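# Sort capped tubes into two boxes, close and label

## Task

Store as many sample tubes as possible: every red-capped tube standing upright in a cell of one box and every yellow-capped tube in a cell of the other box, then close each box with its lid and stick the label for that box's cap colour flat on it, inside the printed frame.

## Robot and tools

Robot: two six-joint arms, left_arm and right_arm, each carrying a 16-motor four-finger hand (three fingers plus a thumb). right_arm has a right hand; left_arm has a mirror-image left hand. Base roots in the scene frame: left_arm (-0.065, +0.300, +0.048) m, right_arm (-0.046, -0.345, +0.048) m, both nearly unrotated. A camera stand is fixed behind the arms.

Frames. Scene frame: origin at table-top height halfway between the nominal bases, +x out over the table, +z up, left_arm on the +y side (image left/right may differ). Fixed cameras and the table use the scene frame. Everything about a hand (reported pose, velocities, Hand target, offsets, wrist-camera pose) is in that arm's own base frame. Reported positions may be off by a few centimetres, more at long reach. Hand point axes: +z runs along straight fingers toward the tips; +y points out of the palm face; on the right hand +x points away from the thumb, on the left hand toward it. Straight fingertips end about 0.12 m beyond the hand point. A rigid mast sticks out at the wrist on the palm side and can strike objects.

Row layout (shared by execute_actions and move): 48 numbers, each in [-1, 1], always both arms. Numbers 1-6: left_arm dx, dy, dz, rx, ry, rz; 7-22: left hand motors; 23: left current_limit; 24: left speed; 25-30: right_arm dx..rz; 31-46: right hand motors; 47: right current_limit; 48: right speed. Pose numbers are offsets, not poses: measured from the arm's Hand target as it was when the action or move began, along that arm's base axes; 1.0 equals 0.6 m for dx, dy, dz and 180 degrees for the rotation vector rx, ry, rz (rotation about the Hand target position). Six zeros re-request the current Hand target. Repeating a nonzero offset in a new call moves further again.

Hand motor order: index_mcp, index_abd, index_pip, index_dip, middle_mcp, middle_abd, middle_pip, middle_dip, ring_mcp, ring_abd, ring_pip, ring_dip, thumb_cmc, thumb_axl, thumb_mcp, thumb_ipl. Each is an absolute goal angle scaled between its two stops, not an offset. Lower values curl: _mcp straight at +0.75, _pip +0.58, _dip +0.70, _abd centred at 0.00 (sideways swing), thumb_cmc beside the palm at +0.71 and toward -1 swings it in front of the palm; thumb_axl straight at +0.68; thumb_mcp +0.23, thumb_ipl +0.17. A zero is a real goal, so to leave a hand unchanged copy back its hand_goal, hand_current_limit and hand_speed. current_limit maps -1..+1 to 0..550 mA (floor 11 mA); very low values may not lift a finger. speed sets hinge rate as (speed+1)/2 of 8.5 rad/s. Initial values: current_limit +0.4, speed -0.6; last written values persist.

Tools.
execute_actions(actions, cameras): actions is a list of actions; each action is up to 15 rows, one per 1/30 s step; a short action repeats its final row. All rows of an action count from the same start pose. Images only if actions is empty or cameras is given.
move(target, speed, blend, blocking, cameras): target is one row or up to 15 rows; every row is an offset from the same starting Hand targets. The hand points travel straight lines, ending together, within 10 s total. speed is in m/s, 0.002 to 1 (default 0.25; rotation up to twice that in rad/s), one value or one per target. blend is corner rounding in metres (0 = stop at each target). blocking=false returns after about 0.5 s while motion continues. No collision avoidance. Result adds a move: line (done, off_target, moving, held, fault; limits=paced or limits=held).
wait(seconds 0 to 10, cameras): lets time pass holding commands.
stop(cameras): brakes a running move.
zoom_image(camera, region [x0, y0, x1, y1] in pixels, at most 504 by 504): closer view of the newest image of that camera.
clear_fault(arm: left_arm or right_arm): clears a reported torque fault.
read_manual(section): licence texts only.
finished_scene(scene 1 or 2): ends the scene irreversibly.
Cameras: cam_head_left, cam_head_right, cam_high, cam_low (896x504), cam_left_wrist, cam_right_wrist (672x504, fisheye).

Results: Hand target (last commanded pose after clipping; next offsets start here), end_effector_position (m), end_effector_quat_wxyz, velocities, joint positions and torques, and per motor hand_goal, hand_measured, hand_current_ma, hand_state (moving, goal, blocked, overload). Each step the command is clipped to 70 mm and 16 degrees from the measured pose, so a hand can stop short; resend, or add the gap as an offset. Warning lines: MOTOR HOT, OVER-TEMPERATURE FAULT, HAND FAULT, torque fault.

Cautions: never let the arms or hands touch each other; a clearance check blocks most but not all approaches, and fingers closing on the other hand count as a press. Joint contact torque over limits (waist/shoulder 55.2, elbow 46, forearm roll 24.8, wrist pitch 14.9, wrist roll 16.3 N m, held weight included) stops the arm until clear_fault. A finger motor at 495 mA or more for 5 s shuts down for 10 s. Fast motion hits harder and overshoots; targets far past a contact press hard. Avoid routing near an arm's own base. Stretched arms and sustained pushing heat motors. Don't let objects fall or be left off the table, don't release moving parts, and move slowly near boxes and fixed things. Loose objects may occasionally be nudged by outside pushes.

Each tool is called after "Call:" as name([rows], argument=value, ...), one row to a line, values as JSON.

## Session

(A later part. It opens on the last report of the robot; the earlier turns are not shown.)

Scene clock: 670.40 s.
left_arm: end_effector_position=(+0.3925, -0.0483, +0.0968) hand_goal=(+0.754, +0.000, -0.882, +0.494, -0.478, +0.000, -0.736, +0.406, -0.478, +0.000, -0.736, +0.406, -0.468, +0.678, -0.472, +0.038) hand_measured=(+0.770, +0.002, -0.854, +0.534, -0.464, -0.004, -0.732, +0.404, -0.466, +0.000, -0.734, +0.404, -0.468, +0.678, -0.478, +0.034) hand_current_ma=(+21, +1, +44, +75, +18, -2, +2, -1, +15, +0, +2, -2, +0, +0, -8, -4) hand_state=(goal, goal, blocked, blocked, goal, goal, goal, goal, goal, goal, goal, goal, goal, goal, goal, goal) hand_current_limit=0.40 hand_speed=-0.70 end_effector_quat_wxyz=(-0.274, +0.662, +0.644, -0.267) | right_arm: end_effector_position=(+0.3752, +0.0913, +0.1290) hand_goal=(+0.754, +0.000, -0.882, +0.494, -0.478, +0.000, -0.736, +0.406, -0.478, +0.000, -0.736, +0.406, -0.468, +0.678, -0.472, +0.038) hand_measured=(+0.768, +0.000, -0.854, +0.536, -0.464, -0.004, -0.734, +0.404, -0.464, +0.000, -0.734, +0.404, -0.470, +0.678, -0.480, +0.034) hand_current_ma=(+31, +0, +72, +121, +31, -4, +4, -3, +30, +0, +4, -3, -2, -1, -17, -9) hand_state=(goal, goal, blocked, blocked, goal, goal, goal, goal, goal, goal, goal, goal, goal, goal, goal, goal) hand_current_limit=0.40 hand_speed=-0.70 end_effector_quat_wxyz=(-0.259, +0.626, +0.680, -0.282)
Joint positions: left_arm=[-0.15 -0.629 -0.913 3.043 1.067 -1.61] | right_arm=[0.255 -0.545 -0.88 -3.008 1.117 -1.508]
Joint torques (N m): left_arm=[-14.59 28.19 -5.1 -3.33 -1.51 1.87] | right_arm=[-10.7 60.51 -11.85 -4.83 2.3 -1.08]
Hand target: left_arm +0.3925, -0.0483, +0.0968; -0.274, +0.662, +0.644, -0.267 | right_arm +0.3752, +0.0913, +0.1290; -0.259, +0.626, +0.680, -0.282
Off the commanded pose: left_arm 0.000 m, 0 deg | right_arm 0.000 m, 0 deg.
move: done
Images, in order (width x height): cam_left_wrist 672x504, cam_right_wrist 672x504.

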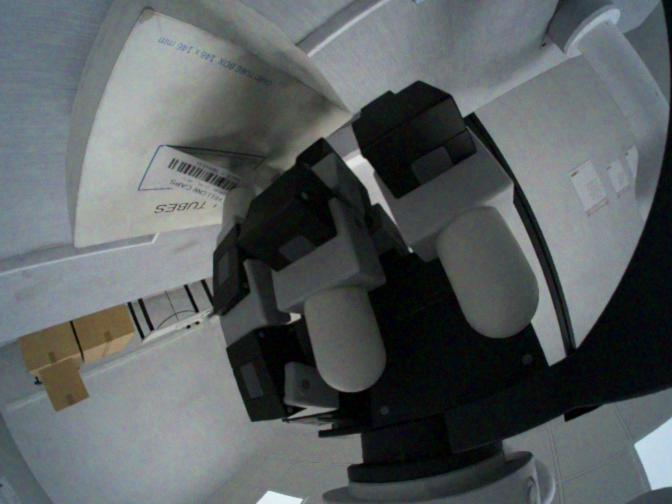

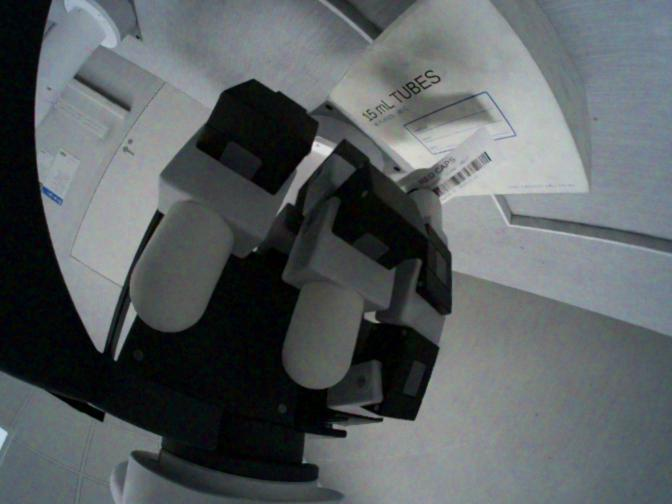

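Call:
zoom_image(camera="cam_left_wrist", region=[130, 135, 220, 200])

Call:
zoom_image(camera="cam_left_wrist", region=[190, 140, 280, 205])

Scaled by 5.600 from the camera's 672x504 image, which has a finer 960x720 frame.

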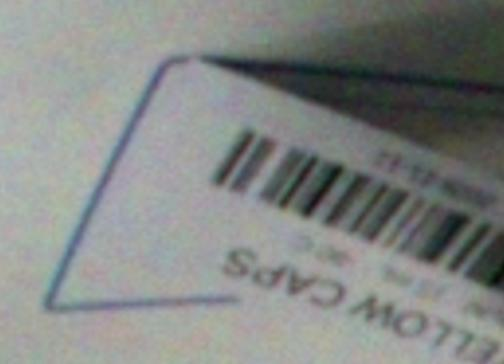

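Scaled by 5.600 from the camera's 672x504 image, which has a finer 960x720 frame.

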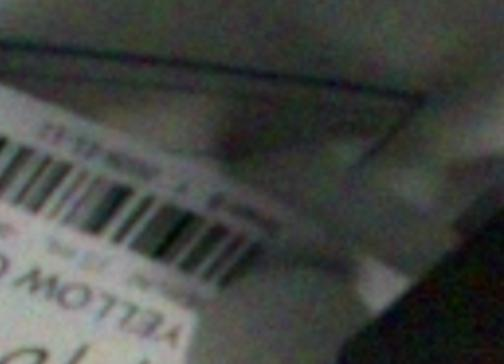

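Call:
wait(seconds=0, cameras=["cam_high","cam_head_left","cam_low"])

Call:
zoom_image(camera="cam_high", region=[550, 250, 660, 350])

Call:
zoom_image(camera="cam_low", region=[440, 180, 560, 260])

Scene clock: 676.10 s.
left_arm: end_effector_position=(+0.3925, -0.0483, +0.0968) hand_goal=(+0.754, +0.000, -0.882, +0.494, -0.478, +0.000, -0.736, +0.406, -0.478, +0.000, -0.736, +0.406, -0.468, +0.678, -0.472, +0.038) hand_measured=(+0.770, +0.002, -0.854, +0.534, -0.464, -0.004, -0.732, +0.404, -0.466, +0.000, -0.734, +0.404, -0.468, +0.678, -0.478, +0.034) hand_current_ma=(+21, +1, +44, +75, +18, -2, +2, -1, +15, +0, +2, -2, +0, +0, -8, -4) hand_state=(goal, goal, blocked, blocked, goal, goal, goal, goal, goal, goal, goal, goal, goal, goal, goal, goal) hand_current_limit=0.40 hand_speed=-0.70 end_effector_quat_wxyz=(-0.274, +0.662, +0.644, -0.267) | right_arm: end_effector_position=(+0.3752, +0.0913, +0.1290) hand_goal=(+0.754, +0.000, -0.882, +0.494, -0.478, +0.000, -0.736, +0.406, -0.478, +0.000, -0.736, +0.406, -0.468, +0.678, -0.472, +0.038) hand_measured=(+0.768, +0.000, -0.854, +0.536, -0.464, -0.004, -0.734, +0.404, -0.464, +0.000, -0.734, +0.404, -0.470, +0.678, -0.480, +0.034) hand_current_ma=(+31, +0, +72, +121, +31, -4, +4, -3, +30, +0, +4, -3, -2, -1, -17, -9) hand_state=(goal, goal, blocked, blocked, goal, goal, goal, goal, goal, goal, goal, goal, goal, goal, goal, goal) hand_current_limit=0.40 hand_speed=-0.70 end_effector_quat_wxyz=(-0.259, +0.626, +0.680, -0.282)
Joint positions: left_arm=[-0.15 -0.629 -0.913 3.043 1.067 -1.61] | right_arm=[0.255 -0.545 -0.88 -3.008 1.117 -1.508]
Joint torques (N m): left_arm=[-14.45 27.93 -5.11 -3.35 -1.42 1.83] | right_arm=[-9.23 56.62 -12.32 -5.09 1.95 0.35]
Hand target: left_arm +0.3925, -0.0483, +0.0968; -0.274, +0.662, +0.644, -0.267 | right_arm +0.3752, +0.0913, +0.1290; -0.259, +0.626, +0.680, -0.282
Off the commanded pose: left_arm 0.000 m, 0 deg | right_arm 0.000 m, 0 deg.
Images, in order (width x height): cam_head_left 896x504, cam_high 896x504, cam_low 896x504.

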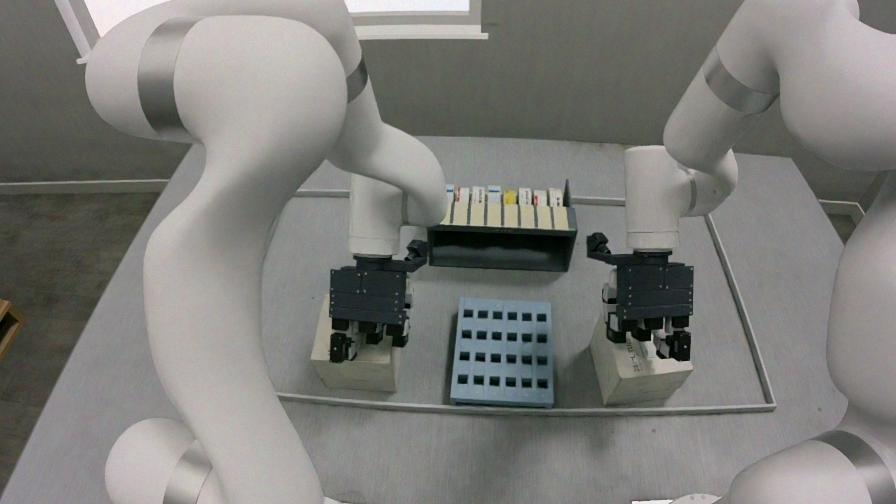

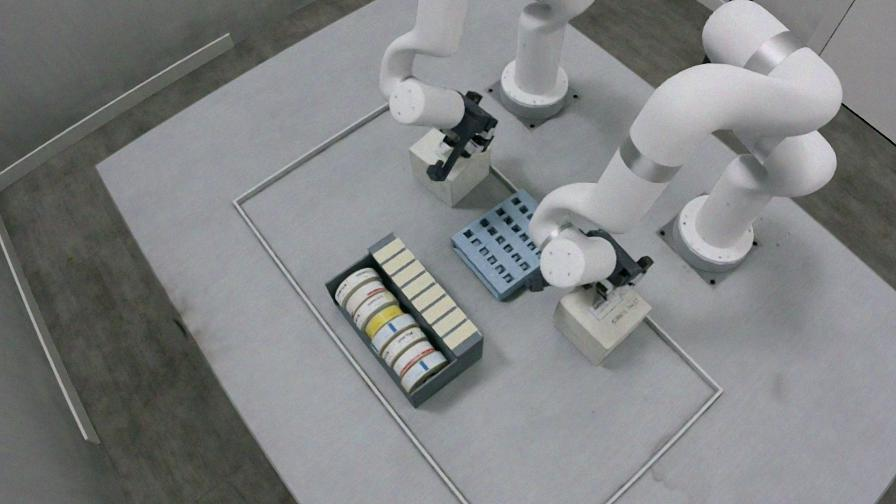

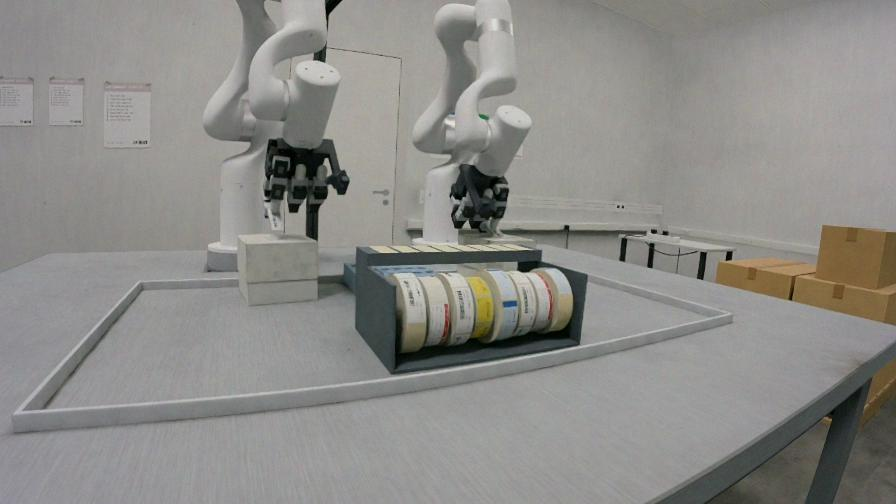

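Scaled by 4.582 from the camera's 896x504 image, which has a finer 1280x720 frame.

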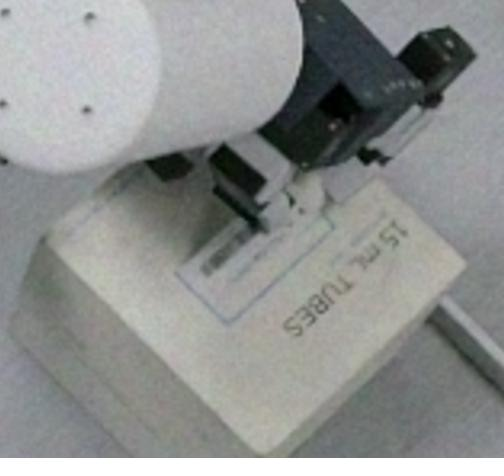

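Scaled by 4.200 from the camera's 896x504 image, which has a finer 1280x720 frame.

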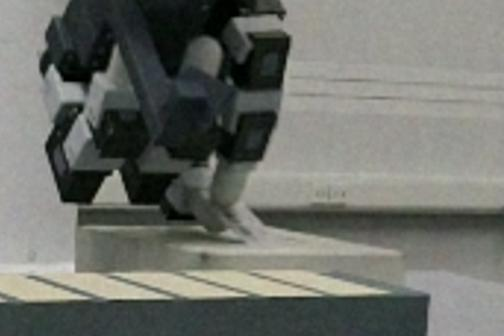

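Call:
zoom_image(camera="cam_high", region=[584, 284, 628, 324])

Scaled by 11.455 from the camera's 896x504 image, which has a finer 1280x720 frame.

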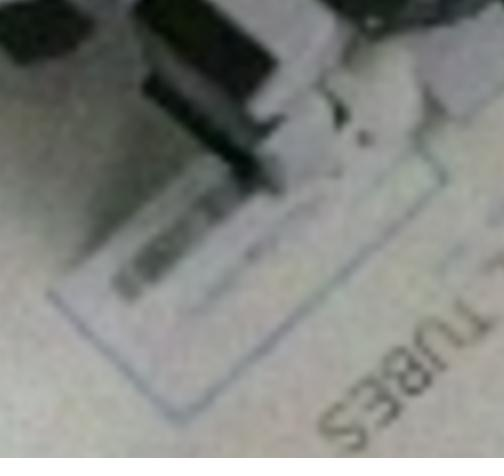

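Call:
zoom_image(camera="cam_left_wrist", region=[150, 136, 182, 160])

This scene's latest camera images include none from cam_left_wrist. They are from: cam_head_left, cam_high, cam_low. cam_left_wrist's image comes with the result of a call that names it in "cameras".

Call:
wait(seconds=0, cameras=["cam_left_wrist","cam_right_wrist"])

Call:
zoom_image(camera="cam_left_wrist", region=[145, 134, 185, 164])

Call:
zoom_image(camera="cam_right_wrist", region=[395, 80, 525, 180])

Scene clock: 685.03 s.
left_arm: end_effector_position=(+0.3925, -0.0483, +0.0968) hand_goal=(+0.754, +0.000, -0.882, +0.494, -0.478, +0.000, -0.736, +0.406, -0.478, +0.000, -0.736, +0.406, -0.468, +0.678, -0.472, +0.038) hand_measured=(+0.770, +0.002, -0.854, +0.534, -0.464, -0.004, -0.732, +0.404, -0.466, +0.000, -0.734, +0.404, -0.468, +0.678, -0.478, +0.034) hand_current_ma=(+21, +1, +44, +75, +18, -2, +2, -1, +15, +0, +2, -2, +0, +0, -8, -4) hand_state=(goal, goal, blocked, blocked, goal, goal, goal, goal, goal, goal, goal, goal, goal, goal, goal, goal) hand_current_limit=0.40 hand_speed=-0.70 end_effector_quat_wxyz=(-0.274, +0.662, +0.644, -0.267) | right_arm: end_effector_position=(+0.3752, +0.0913, +0.1290) hand_goal=(+0.754, +0.000, -0.882, +0.494, -0.478, +0.000, -0.736, +0.406, -0.478, +0.000, -0.736, +0.406, -0.468, +0.678, -0.472, +0.038) hand_measured=(+0.768, +0.000, -0.854, +0.536, -0.464, -0.004, -0.734, +0.404, -0.464, +0.000, -0.734, +0.404, -0.470, +0.678, -0.480, +0.034) hand_current_ma=(+31, +0, +72, +121, +31, -4, +4, -3, +30, +0, +4, -3, -2, -1, -17, -9) hand_state=(goal, goal, blocked, blocked, goal, goal, goal, goal, goal, goal, goal, goal, goal, goal, goal, goal) hand_current_limit=0.40 hand_speed=-0.70 end_effector_quat_wxyz=(-0.259, +0.626, +0.680, -0.282)
Joint positions: left_arm=[-0.15 -0.629 -0.913 3.043 1.067 -1.61] | right_arm=[0.255 -0.545 -0.88 -3.008 1.117 -1.508]
Joint torques (N m): left_arm=[-14.78 27.74 -5.54 -3.39 -1.3 1.79] | right_arm=[-10.17 51.69 -12.12 -4.76 1.43 1.08]
Hand target: left_arm +0.3925, -0.0483, +0.0968; -0.274, +0.662, +0.644, -0.267 | right_arm +0.3752, +0.0913, +0.1290; -0.259, +0.626, +0.680, -0.282
Off the commanded pose: left_arm 0.000 m, 0 deg | right_arm 0.000 m, 0 deg.
Images, in order (width x height): cam_left_wrist 672x504, cam_right_wrist 672x504.

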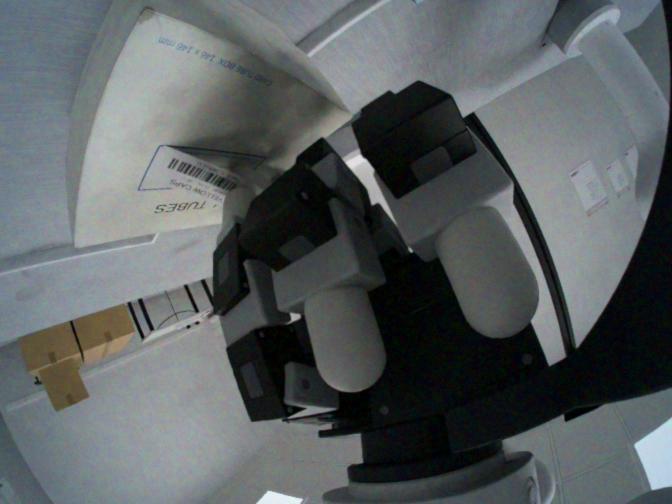

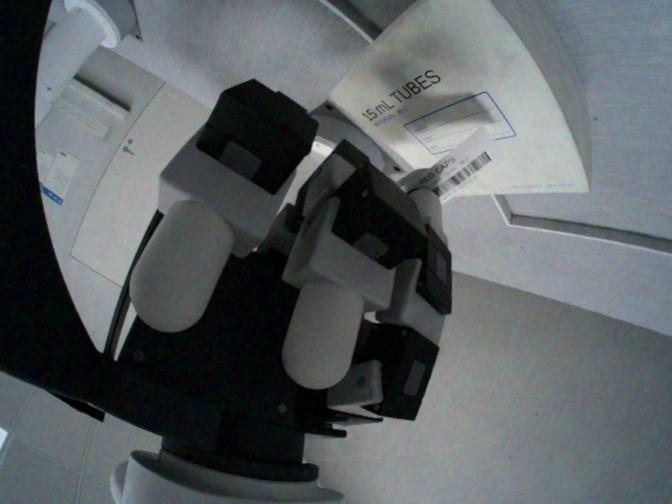

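Scaled by 12.600 from the camera's 672x504 image, which has a finer 960x720 frame.

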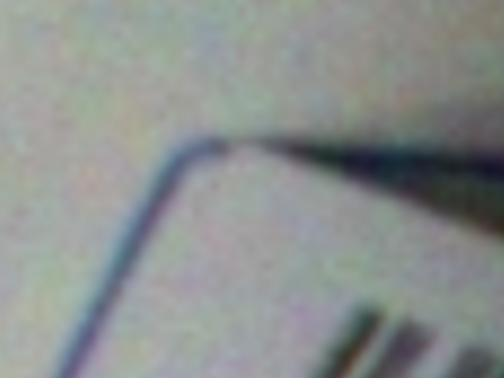

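Scaled by 3.877 from the camera's 672x504 image, which has a finer 960x720 frame.

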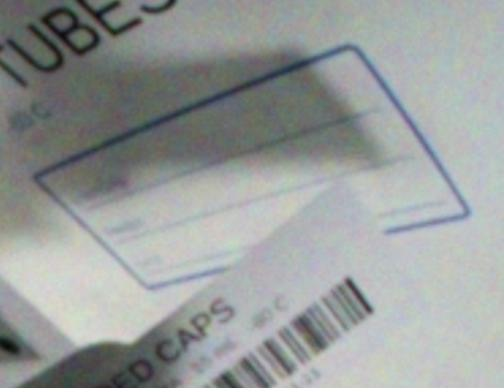

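Call:
zoom_image(camera="cam_right_wrist", region=[465, 115, 515, 165])

Scaled by 10.080 from the camera's 672x504 image, which has a finer 960x720 frame.

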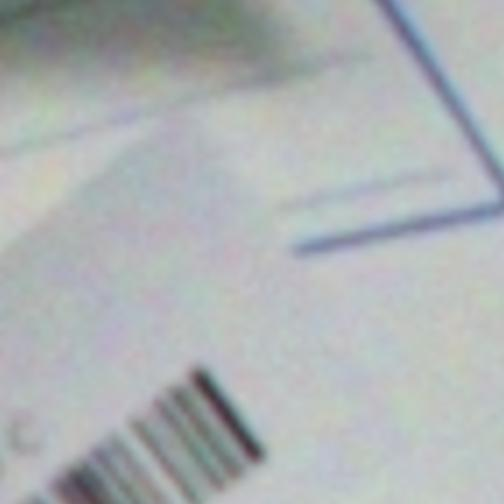

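Call:
move([
  [0.00633,0.0003,0.00983,0,0,0,0.753,0,-0.883,0.493,-0.479,0,-0.737,0.406,-0.479,0,-0.737,0.406,-0.469,0.678,-0.472,0.038,0.4,-0.7,-0.0005,0.003,-0.0045,0,0,0.006,0.753,0,-0.883,0.493,-0.479,0,-0.737,0.406,-0.479,0,-0.737,0.406,-0.469,0.678,-0.472,0.038,0.4,-0.7],
  [0.01415,0.0006,0.01883,0,0,0,0.753,0,-0.883,0.493,-0.479,0,-0.737,0.406,-0.479,0,-0.737,0.406,-0.469,0.678,-0.472,0.038,0.4,-0.7,-0.0009,0.006,-0.009,0,0,0.0125,0.753,0,-0.883,0.493,-0.479,0,-0.737,0.406,-0.479,0,-0.737,0.406,-0.469,0.678,-0.472,0.038,0.4,-0.7],
  [0.0208,0.0009,0.02683,0,0,0,0.753,0,-0.883,0.493,-0.479,0,-0.737,0.406,-0.479,0,-0.737,0.406,-0.469,0.678,-0.472,0.038,0.4,-0.7,-0.0013,0.0088,-0.0133,0,0,0.01833,0.753,0,-0.883,0.493,-0.479,0,-0.737,0.406,-0.479,0,-0.737,0.406,-0.469,0.678,-0.472,0.038,0.4,-0.7],
  [0.0208,0.0009,0.032,0,0,0,0.753,0,-0.883,0.493,-0.479,0,-0.737,0.406,-0.479,0,-0.737,0.406,-0.469,0.678,-0.472,0.038,0.4,-0.7,-0.0013,0.0088,-0.0133,0,0,0.01833,0.753,0,-0.883,0.493,-0.479,0,-0.737,0.406,-0.479,0,-0.737,0.406,-0.469,0.678,-0.472,0.038,0.4,-0.7],
], speed=0.05, blend=[0.002,0.002,0.0015,0], cameras=["cam_left_wrist","cam_right_wrist","cam_high"])

Call:
zoom_image(camera="cam_left_wrist", region=[135, 95, 275, 195])

Call:
zoom_image(camera="cam_right_wrist", region=[395, 80, 535, 180])

Call:
zoom_image(camera="cam_high", region=[550, 250, 660, 350])

Scene clock: 698.00 s.
left_arm: end_effector_position=(+0.4050, -0.0477, +0.1160) hand_goal=(+0.754, +0.000, -0.882, +0.494, -0.478, +0.000, -0.736, +0.406, -0.478, +0.000, -0.736, +0.406, -0.468, +0.678, -0.472, +0.038) hand_measured=(+0.770, +0.002, -0.854, +0.534, -0.464, -0.004, -0.732, +0.404, -0.466, +0.000, -0.734, +0.404, -0.468, +0.678, -0.478, +0.034) hand_current_ma=(+21, +1, +44, +75, +18, -2, +2, -1, +15, +0, +2, -2, +0, +0, -8, -4) hand_state=(goal, goal, blocked, blocked, goal, goal, goal, goal, goal, goal, goal, goal, goal, goal, goal, goal) hand_current_limit=0.40 hand_speed=-0.70 end_effector_quat_wxyz=(-0.274, +0.662, +0.644, -0.267) | right_arm: end_effector_position=(+0.3744, +0.0966, +0.1210) hand_goal=(+0.754, +0.000, -0.882, +0.494, -0.478, +0.000, -0.736, +0.406, -0.478, +0.000, -0.736, +0.406, -0.468, +0.678, -0.472, +0.038) hand_measured=(+0.768, +0.000, -0.854, +0.536, -0.464, -0.004, -0.734, +0.404, -0.464, +0.000, -0.734, +0.404, -0.470, +0.678, -0.480, +0.034) hand_current_ma=(+31, +0, +72, +121, +31, -4, +4, -3, +30, +0, +4, -3, -2, -1, -17, -9) hand_state=(goal, goal, blocked, blocked, goal, goal, goal, goal, goal, goal, goal, goal, goal, goal, goal, goal) hand_current_limit=0.40 hand_speed=-0.70 end_effector_quat_wxyz=(-0.250, +0.606, +0.698, -0.289)
Joint positions: left_arm=[-0.145 -0.608 -0.945 3.05 1.12 -1.614] | right_arm=[0.277 -0.562 -0.882 -3.034 1.102 -1.522]
Joint torques (N m): left_arm=[16.89 49.36 -13.68 3.07 3.67 -1.96] | right_arm=[8.83 29.48 -31.49 -5.07 -0.92 -1.03]
Hand target: left_arm +0.4050, -0.0477, +0.1160; -0.274, +0.662, +0.644, -0.267 | right_arm +0.3744, +0.0966, +0.1210; -0.250, +0.606, +0.698, -0.289
Off the commanded pose: left_arm 0.000 m, 0 deg | right_arm 0.000 m, 0 deg.
move: done
Images, in order (width x height): cam_high 896x504, cam_left_wrist 672x504, cam_right_wrist 672x504.

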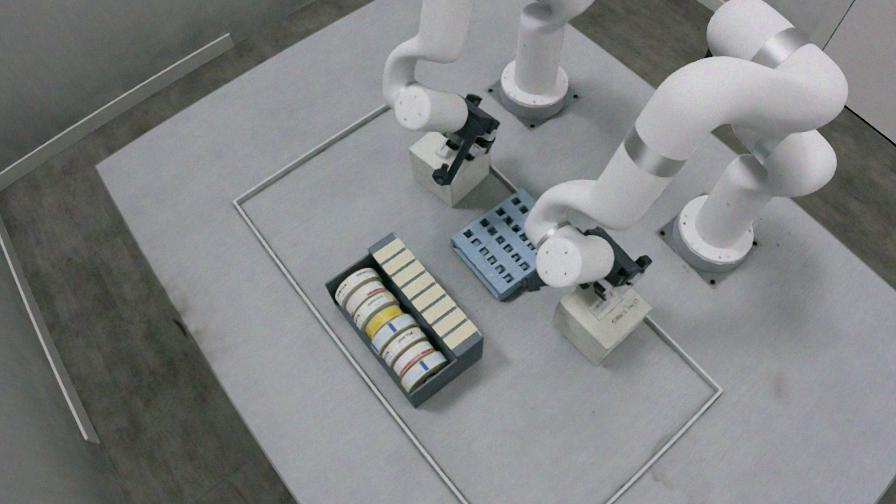

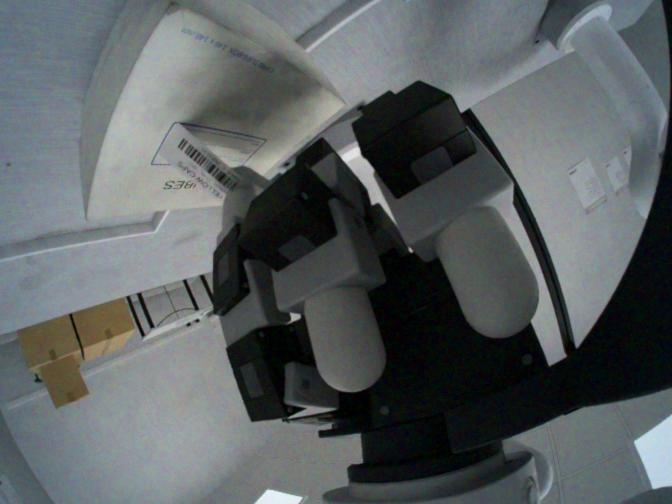

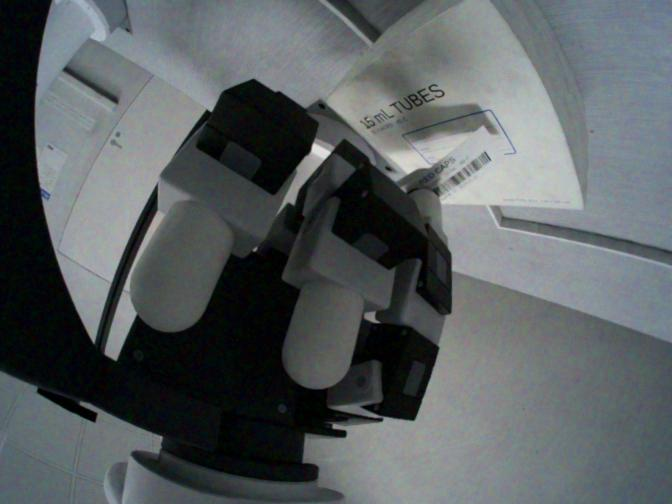

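Scaled by 3.600 from the camera's 672x504 image, which has a finer 960x720 frame.

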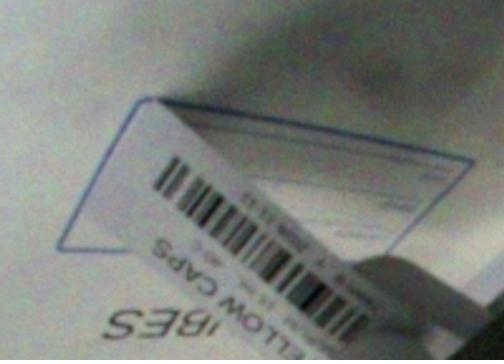

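Scaled by 3.600 from the camera's 672x504 image, which has a finer 960x720 frame.

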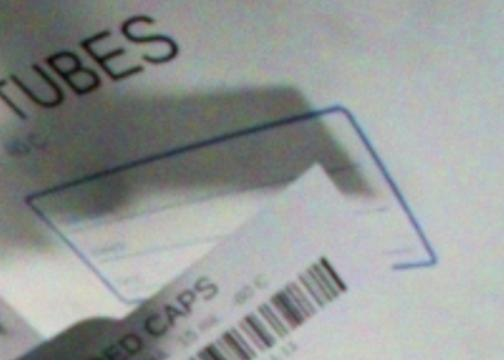

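Scaled by 4.582 from the camera's 896x504 image, which has a finer 1280x720 frame.

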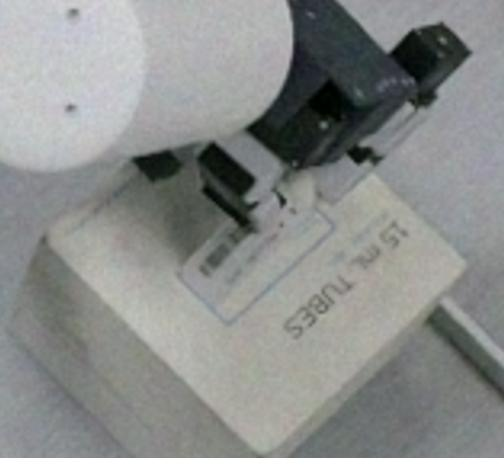

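Call:
wait(seconds=0, cameras=["cam_left_wrist","cam_right_wrist"])

Call:
zoom_image(camera="cam_right_wrist", region=[395, 80, 535, 180])

Call:
zoom_image(camera="cam_left_wrist", region=[135, 95, 275, 195])

Scene clock: 703.23 s.
left_arm: end_effector_position=(+0.4050, -0.0477, +0.1160) hand_goal=(+0.754, +0.000, -0.882, +0.494, -0.478, +0.000, -0.736, +0.406, -0.478, +0.000, -0.736, +0.406, -0.468, +0.678, -0.472, +0.038) hand_measured=(+0.770, +0.002, -0.854, +0.534, -0.464, -0.004, -0.732, +0.404, -0.466, +0.000, -0.734, +0.404, -0.468, +0.678, -0.478, +0.034) hand_current_ma=(+21, +1, +44, +75, +18, -2, +2, -1, +15, +0, +2, -2, +0, +0, -8, -4) hand_state=(goal, goal, blocked, blocked, goal, goal, goal, goal, goal, goal, goal, goal, goal, goal, goal, goal) hand_current_limit=0.40 hand_speed=-0.70 end_effector_quat_wxyz=(-0.274, +0.662, +0.644, -0.267) | right_arm: end_effector_position=(+0.3744, +0.0966, +0.1210) hand_goal=(+0.754, +0.000, -0.882, +0.494, -0.478, +0.000, -0.736, +0.406, -0.478, +0.000, -0.736, +0.406, -0.468, +0.678, -0.472, +0.038) hand_measured=(+0.768, +0.000, -0.854, +0.536, -0.464, -0.004, -0.734, +0.404, -0.464, +0.000, -0.734, +0.404, -0.470, +0.678, -0.480, +0.034) hand_current_ma=(+31, +0, +72, +121, +31, -4, +4, -3, +30, +0, +4, -3, -2, -1, -17, -9) hand_state=(goal, goal, blocked, blocked, goal, goal, goal, goal, goal, goal, goal, goal, goal, goal, goal, goal) hand_current_limit=0.40 hand_speed=-0.70 end_effector_quat_wxyz=(-0.250, +0.606, +0.698, -0.289)
Joint positions: left_arm=[-0.145 -0.608 -0.945 3.05 1.12 -1.614] | right_arm=[0.277 -0.562 -0.882 -3.034 1.102 -1.522]
Joint torques (N m): left_arm=[17.57 48.85 -13.27 2.87 3.61 -1.96] | right_arm=[8.52 29.7 -31.56 -5.05 -0.9 -0.84]
Hand target: left_arm +0.4050, -0.0477, +0.1160; -0.274, +0.662, +0.644, -0.267 | right_arm +0.3744, +0.0966, +0.1210; -0.250, +0.606, +0.698, -0.289
Off the commanded pose: left_arm 0.000 m, 0 deg | right_arm 0.000 m, 0 deg.
Images, in order (width x height): cam_left_wrist 672x504, cam_right_wrist 672x504.

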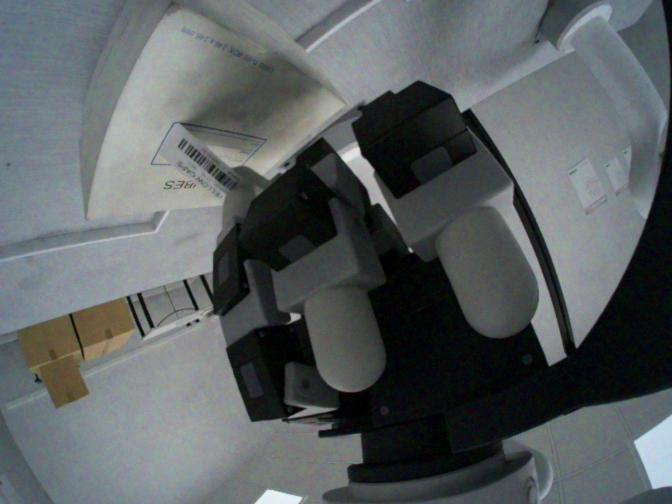

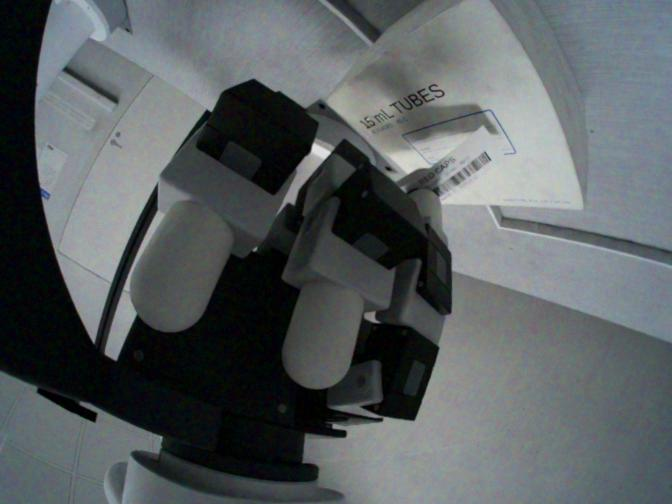

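Scaled by 3.600 from the camera's 672x504 image, which has a finer 960x720 frame.

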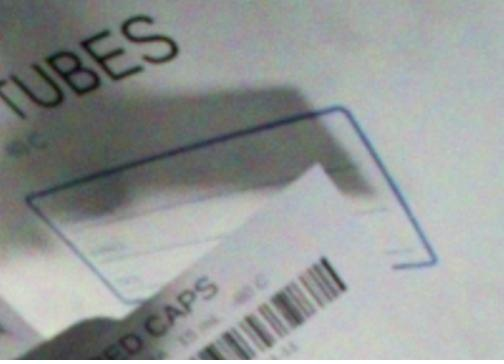

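Scaled by 3.600 from the camera's 672x504 image, which has a finer 960x720 frame.

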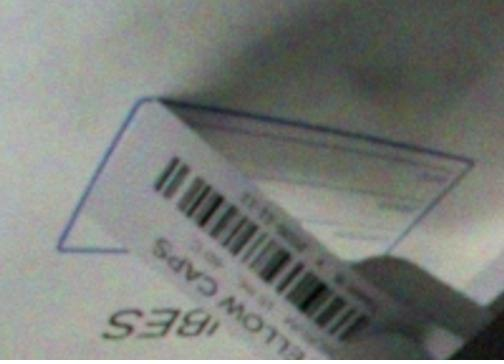

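Call:
zoom_image(camera="cam_left_wrist", region=[145, 112, 201, 168])

Call:
zoom_image(camera="cam_right_wrist", region=[470, 100, 526, 156])

Scaled by 9.000 from the camera's 672x504 image, which has a finer 960x720 frame.

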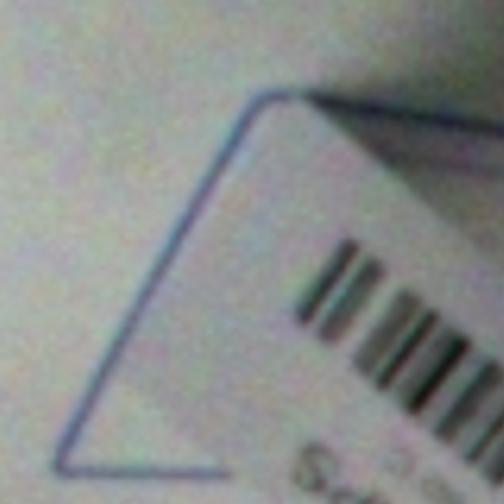

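Scaled by 9.000 from the camera's 672x504 image, which has a finer 960x720 frame.

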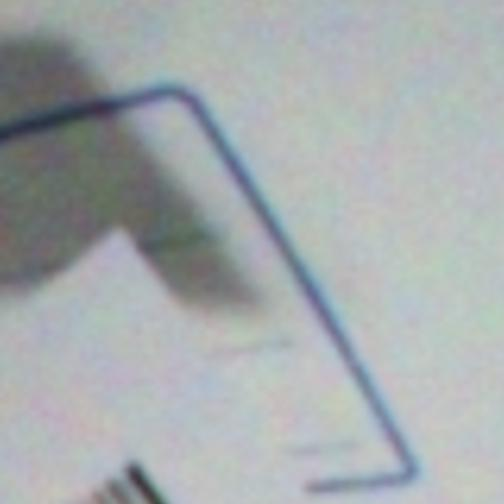

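Call:
move(target=[0,0,0.0067,0,0,0, 0.753,0,-0.883,0.493, -0.479,0,-0.737,0.406, -0.479,0,-0.737,0.406, -0.469,0.678,-0.472,0.038, 0.4,-0.7, 0,0,-0.0067,0,0,-0.0111, 0.753,0,-0.883,0.493, -0.479,0,-0.737,0.406, -0.479,0,-0.737,0.406, -0.469,0.678,-0.472,0.038, 0.4,-0.7], speed=0.05, cameras=["cam_left_wrist","cam_right_wrist"])

Call:
zoom_image(camera="cam_left_wrist", region=[135, 95, 275, 195])

Call:
zoom_image(camera="cam_right_wrist", region=[395, 80, 535, 180])

Call:
zoom_image(camera="cam_right_wrist", region=[470, 100, 526, 156])

Scene clock: 715.07 s.
left_arm: end_effector_position=(+0.4050, -0.0477, +0.1200) hand_goal=(+0.754, +0.000, -0.882, +0.494, -0.478, +0.000, -0.736, +0.406, -0.478, +0.000, -0.736, +0.406, -0.468, +0.678, -0.472, +0.038) hand_measured=(+0.770, +0.002, -0.854, +0.534, -0.464, -0.004, -0.732, +0.404, -0.466, +0.000, -0.734, +0.404, -0.468, +0.678, -0.478, +0.034) hand_current_ma=(+21, +1, +44, +75, +18, -2, +2, -1, +15, +0, +2, -2, +0, +0, -8, -4) hand_state=(goal, goal, blocked, blocked, goal, goal, goal, goal, goal, goal, goal, goal, goal, goal, goal, goal) hand_current_limit=0.40 hand_speed=-0.70 end_effector_quat_wxyz=(-0.274, +0.662, +0.644, -0.267) | right_arm: end_effector_position=(+0.3744, +0.0966, +0.1170) hand_goal=(+0.754, +0.000, -0.882, +0.494, -0.478, +0.000, -0.736, +0.406, -0.478, +0.000, -0.736, +0.406, -0.468, +0.678, -0.472, +0.038) hand_measured=(+0.768, +0.000, -0.854, +0.536, -0.464, -0.004, -0.734, +0.404, -0.464, +0.000, -0.734, +0.404, -0.470, +0.678, -0.480, +0.034) hand_current_ma=(+31, +0, +72, +121, +31, -4, +4, -3, +30, +0, +4, -3, -2, -1, -17, -9) hand_state=(goal, goal, blocked, blocked, goal, goal, goal, goal, goal, goal, goal, goal, goal, goal, goal, goal) hand_current_limit=0.40 hand_speed=-0.70 end_effector_quat_wxyz=(-0.255, +0.618, +0.687, -0.285)
Joint positions: left_arm=[-0.145 -0.599 -0.944 3.05 1.128 -1.615] | right_arm=[0.27 -0.571 -0.883 -3.012 1.094 -1.514]
Joint torques (N m): left_arm=[17.2 48.41 -5.83 2.94 3.6 -1.95] | right_arm=[-9.81 30.49 -31.28 3.93 -0.95 1.04]
Hand target: left_arm +0.4050, -0.0477, +0.1200; -0.274, +0.662, +0.644, -0.267 | right_arm +0.3744, +0.0966, +0.1170; -0.255, +0.618, +0.687, -0.285
Off the commanded pose: left_arm 0.000 m, 0 deg | right_arm 0.000 m, 0 deg.
move: done
Images, in order (width x height): cam_left_wrist 672x504, cam_right_wrist 672x504.

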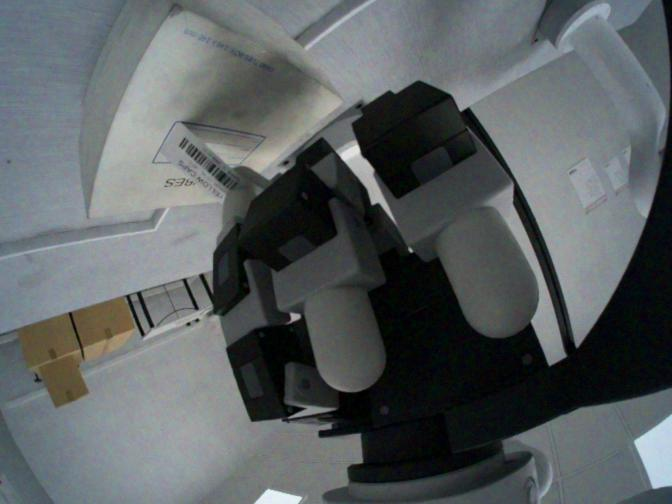

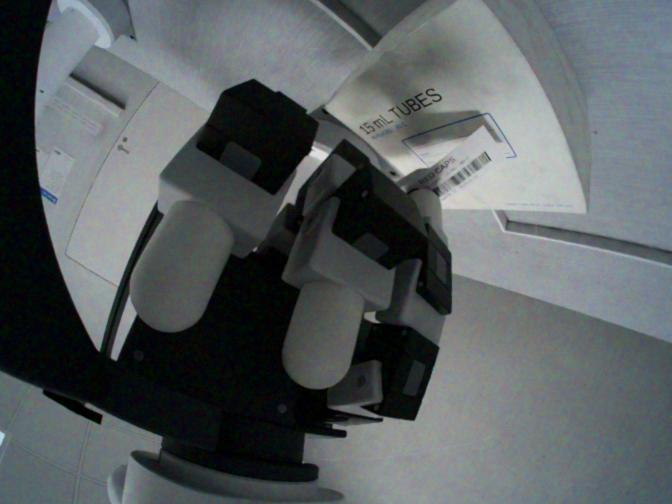

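Scaled by 3.600 from the camera's 672x504 image, which has a finer 960x720 frame.

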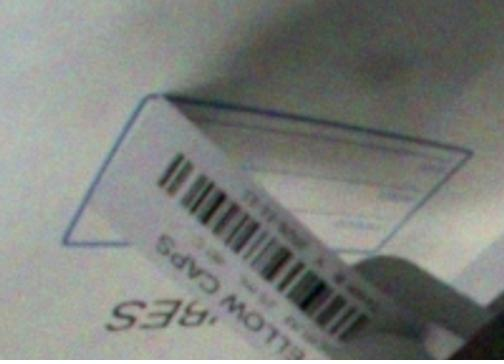

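Scaled by 3.600 from the camera's 672x504 image, which has a finer 960x720 frame.

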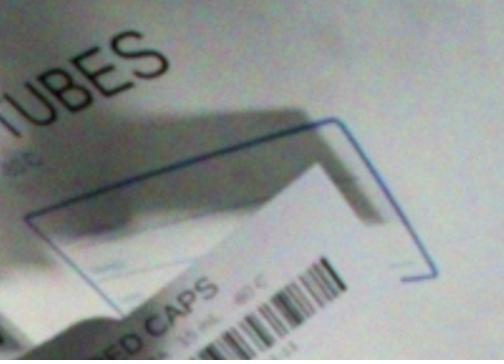

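Scaled by 9.000 from the camera's 672x504 image, which has a finer 960x720 frame.

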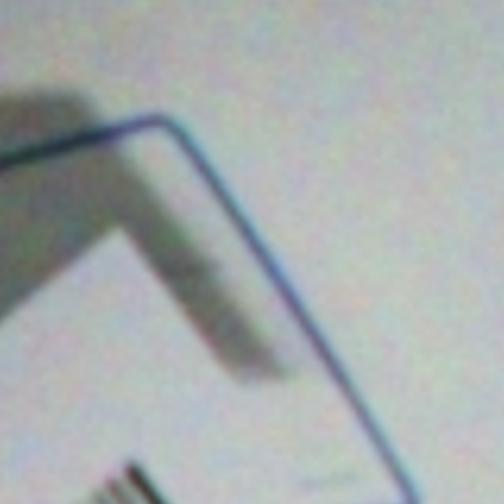

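Call:
zoom_image(camera="cam_left_wrist", region=[145, 112, 201, 168])

Call:
zoom_image(camera="cam_left_wrist", region=[0, 0, 360, 230])

Scaled by 9.000 from the camera's 672x504 image, which has a finer 960x720 frame.

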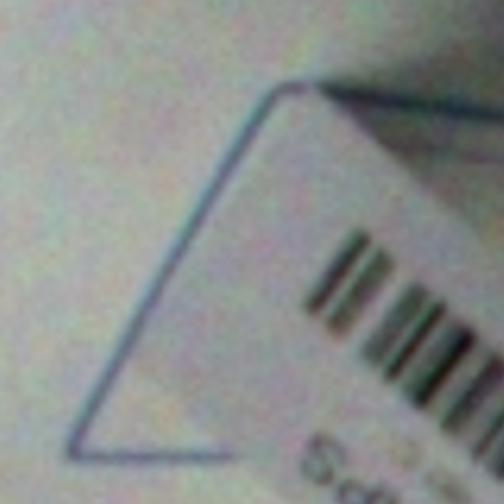

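Scaled by 1.400 from the camera's 672x504 image, which has a finer 960x720 frame.

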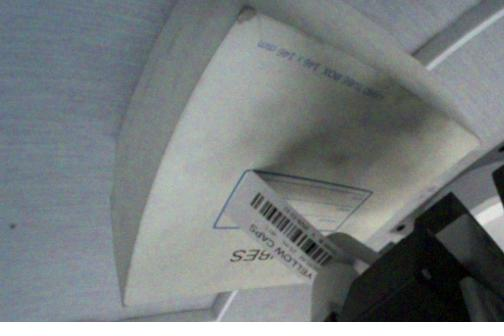

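Call:
zoom_image(camera="cam_right_wrist", region=[396, 130, 452, 186])

Call:
zoom_image(camera="cam_right_wrist", region=[480, 130, 536, 186])

Scaled by 9.000 from the camera's 672x504 image, which has a finer 960x720 frame.

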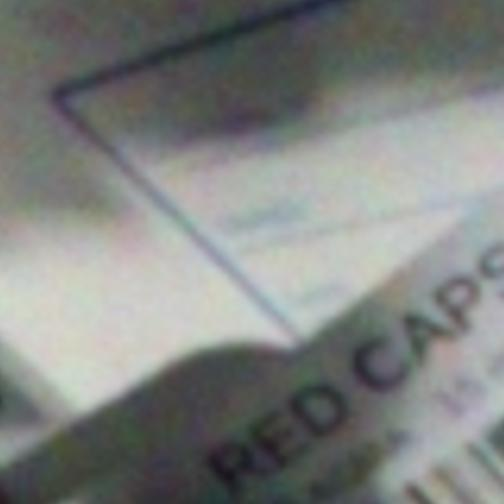

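Scaled by 9.000 from the camera's 672x504 image, which has a finer 960x720 frame.

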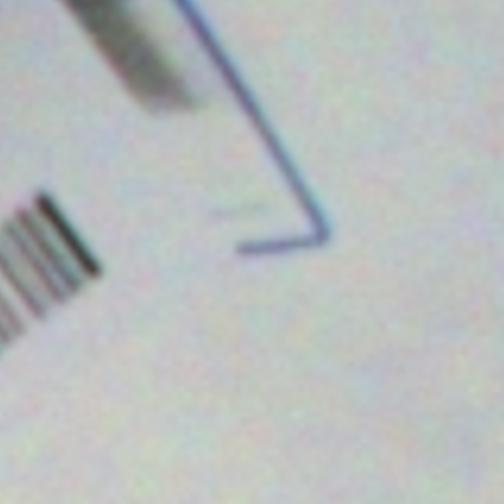

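Call:
move([
  [0,0,-0.0067,0,0,0, 0.753,0,-0.883,0.493, -0.479,0,-0.737,0.406, -0.479,0,-0.737,0.406, -0.469,0.678,-0.472,0.038, 0.4,-0.7, 0,0,0,0,0,0, 0.753,0,-0.883,0.493, -0.479,0,-0.737,0.406, -0.479,0,-0.737,0.406, -0.469,0.678,-0.472,0.038, 0.4,-0.7],
  [0,0,-0.0119,0,0,0, 0.753,0,-0.883,0.493, -0.479,0,-0.737,0.406, -0.479,0,-0.737,0.406, -0.469,0.678,-0.472,0.038, 0.4,-0.7, 0,0,-0.0010,0,0,0, 0.753,0,-0.883,0.493, -0.479,0,-0.737,0.406, -0.479,0,-0.737,0.406, -0.469,0.678,-0.472,0.038, 0.4,-0.7],
  [-0.0028,-0.0001,-0.0155,0,0,0, 0.753,0,-0.883,0.493, -0.479,0,-0.737,0.406, -0.479,0,-0.737,0.406, -0.469,0.678,-0.472,0.038, 0.4,-0.7, 0,0,-0.0015,0,0,0, 0.753,0,-0.883,0.493, -0.479,0,-0.737,0.406, -0.479,0,-0.737,0.406, -0.469,0.678,-0.472,0.038, 0.4,-0.7],
  [-0.0067,-0.0003,-0.0199,0,0,0, 0.753,0,-0.883,0.493, -0.479,0,-0.737,0.406, -0.479,0,-0.737,0.406, -0.469,0.678,-0.472,0.038, 0.4,-0.7, 0,0,-0.0020,0,0,0, 0.753,0,-0.883,0.493, -0.479,0,-0.737,0.406, -0.479,0,-0.737,0.406, -0.469,0.678,-0.472,0.038, 0.4,-0.7],
  [-0.0107,-0.0004,-0.0244,0,0,0, 0.753,0,-0.883,0.493, -0.479,0,-0.737,0.406, -0.479,0,-0.737,0.406, -0.469,0.678,-0.472,0.038, 0.4,-0.7, 0,0,-0.0025,0,0,0, 0.753,0,-0.883,0.493, -0.479,0,-0.737,0.406, -0.479,0,-0.737,0.406, -0.469,0.678,-0.472,0.038, 0.4,-0.7],
  [-0.0145,-0.0006,-0.0289,0,0,0, 0.753,0,-0.883,0.493, -0.479,0,-0.737,0.406, -0.479,0,-0.737,0.406, -0.469,0.678,-0.472,0.038, 0.4,-0.7, 0,0,-0.0028,0,0,0, 0.753,0,-0.883,0.493, -0.479,0,-0.737,0.406, -0.479,0,-0.737,0.406, -0.469,0.678,-0.472,0.038, 0.4,-0.7],
  [-0.0178,-0.0007,-0.0340,0,0,0, 0.753,0,-0.883,0.493, -0.479,0,-0.737,0.406, -0.479,0,-0.737,0.406, -0.469,0.678,-0.472,0.038, 0.4,-0.7, 0,0,-0.0031,0,0,0, 0.753,0,-0.883,0.493, -0.479,0,-0.737,0.406, -0.479,0,-0.737,0.406, -0.469,0.678,-0.472,0.038, 0.4,-0.7],
  [-0.0208,-0.0009,-0.0387,0,0,0, 0.753,0,-0.883,0.493, -0.479,0,-0.737,0.406, -0.479,0,-0.737,0.406, -0.469,0.678,-0.472,0.038, 0.4,-0.7, 0,0,-0.0033,0,0,0, 0.753,0,-0.883,0.493, -0.479,0,-0.737,0.406, -0.479,0,-0.737,0.406, -0.469,0.678,-0.472,0.038, 0.4,-0.7],
], speed=0.03, blend=0.0015, cameras=["cam_left_wrist","cam_right_wrist"])

Call:
zoom_image(camera="cam_left_wrist", region=[135, 95, 275, 195])

Call:
zoom_image(camera="cam_right_wrist", region=[470, 100, 526, 156])

Call:
zoom_image(camera="cam_right_wrist", region=[480, 130, 536, 186])

Call:
zoom_image(camera="cam_right_wrist", region=[396, 130, 452, 186])

Scene clock: 743.63 s.
left_arm: end_effector_position=(+0.3926, -0.0483, +0.0968) hand_goal=(+0.754, +0.000, -0.882, +0.494, -0.478, +0.000, -0.736, +0.406, -0.478, +0.000, -0.736, +0.406, -0.468, +0.678, -0.472, +0.038) hand_measured=(+0.770, +0.002, -0.854, +0.534, -0.464, -0.004, -0.732, +0.404, -0.466, +0.000, -0.734, +0.404, -0.468, +0.678, -0.478, +0.034) hand_current_ma=(+21, +1, +44, +75, +18, -2, +2, -1, +15, +0, +2, -2, +0, +0, -8, -4) hand_state=(goal, goal, blocked, blocked, goal, goal, goal, goal, goal, goal, goal, goal, goal, goal, goal, goal) hand_current_limit=0.40 hand_speed=-0.70 end_effector_quat_wxyz=(-0.274, +0.662, +0.644, -0.267) | right_arm: end_effector_position=(+0.3744, +0.0966, +0.1150) hand_goal=(+0.754, +0.000, -0.882, +0.494, -0.478, +0.000, -0.736, +0.406, -0.478, +0.000, -0.736, +0.406, -0.468, +0.678, -0.472, +0.038) hand_measured=(+0.768, +0.000, -0.854, +0.536, -0.464, -0.004, -0.734, +0.404, -0.464, +0.000, -0.734, +0.404, -0.470, +0.678, -0.480, +0.034) hand_current_ma=(+31, +0, +72, +121, +31, -4, +4, -3, +30, +0, +4, -3, -2, -1, -17, -9) hand_state=(goal, goal, blocked, blocked, goal, goal, goal, goal, goal, goal, goal, goal, goal, goal, goal, goal) hand_current_limit=0.40 hand_speed=-0.70 end_effector_quat_wxyz=(-0.255, +0.618, +0.687, -0.285)
Joint positions: left_arm=[-0.15 -0.629 -0.913 3.043 1.068 -1.61] | right_arm=[0.27 -0.576 -0.884 -3.011 1.09 -1.514]
Joint torques (N m): left_arm=[-15.13 28.75 -5.14 -3.31 -1.51 1.82] | right_arm=[-10.17 30.82 -31.44 4.12 -0.9 -0.96]
Hand target: left_arm +0.3925, -0.0483, +0.0968; -0.274, +0.662, +0.644, -0.267 | right_arm +0.3744, +0.0966, +0.1150; -0.255, +0.618, +0.687, -0.285
Off the commanded pose: left_arm 0.000 m, 0 deg | right_arm 0.000 m, 0 deg.
move: done; blend cut to 0.0014 m at target 2, 0.0014 m at target 3
Images, in order (width x height): cam_left_wrist 672x504, cam_right_wrist 672x504.

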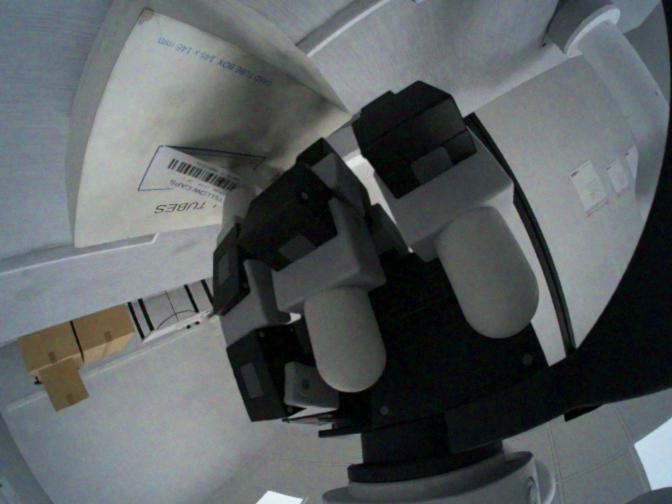

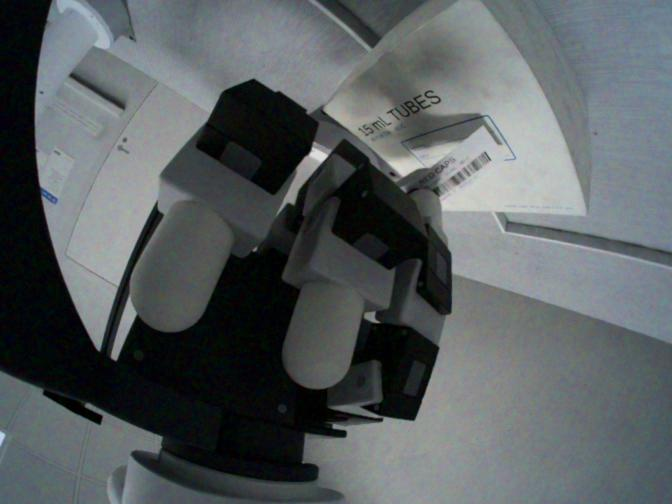

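Scaled by 3.600 from the camera's 672x504 image, which has a finer 960x720 frame.

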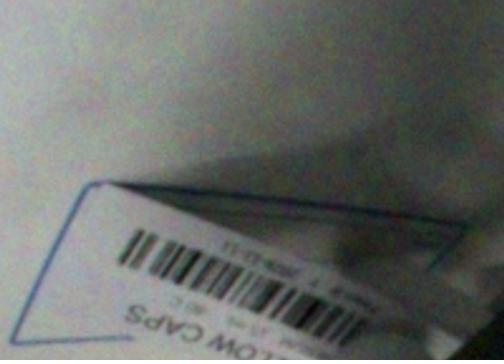

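Scaled by 9.000 from the camera's 672x504 image, which has a finer 960x720 frame.

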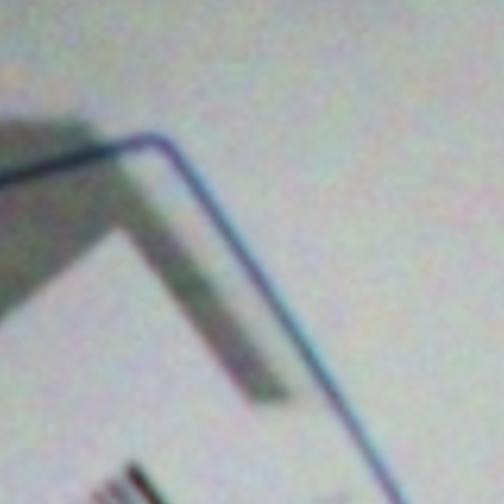

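Scaled by 9.000 from the camera's 672x504 image, which has a finer 960x720 frame.

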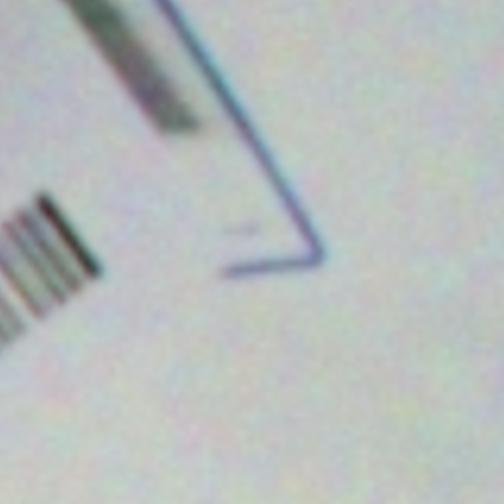

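Scaled by 9.000 from the camera's 672x504 image, which has a finer 960x720 frame.

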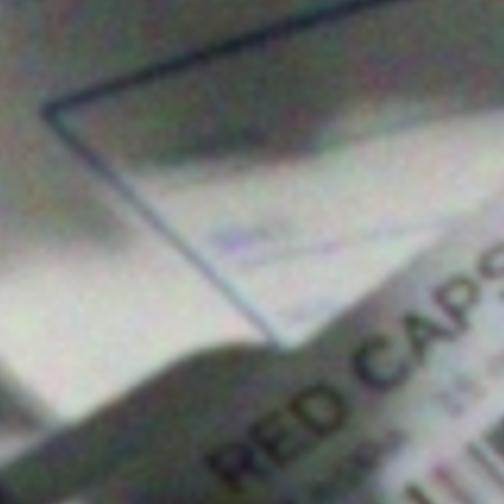

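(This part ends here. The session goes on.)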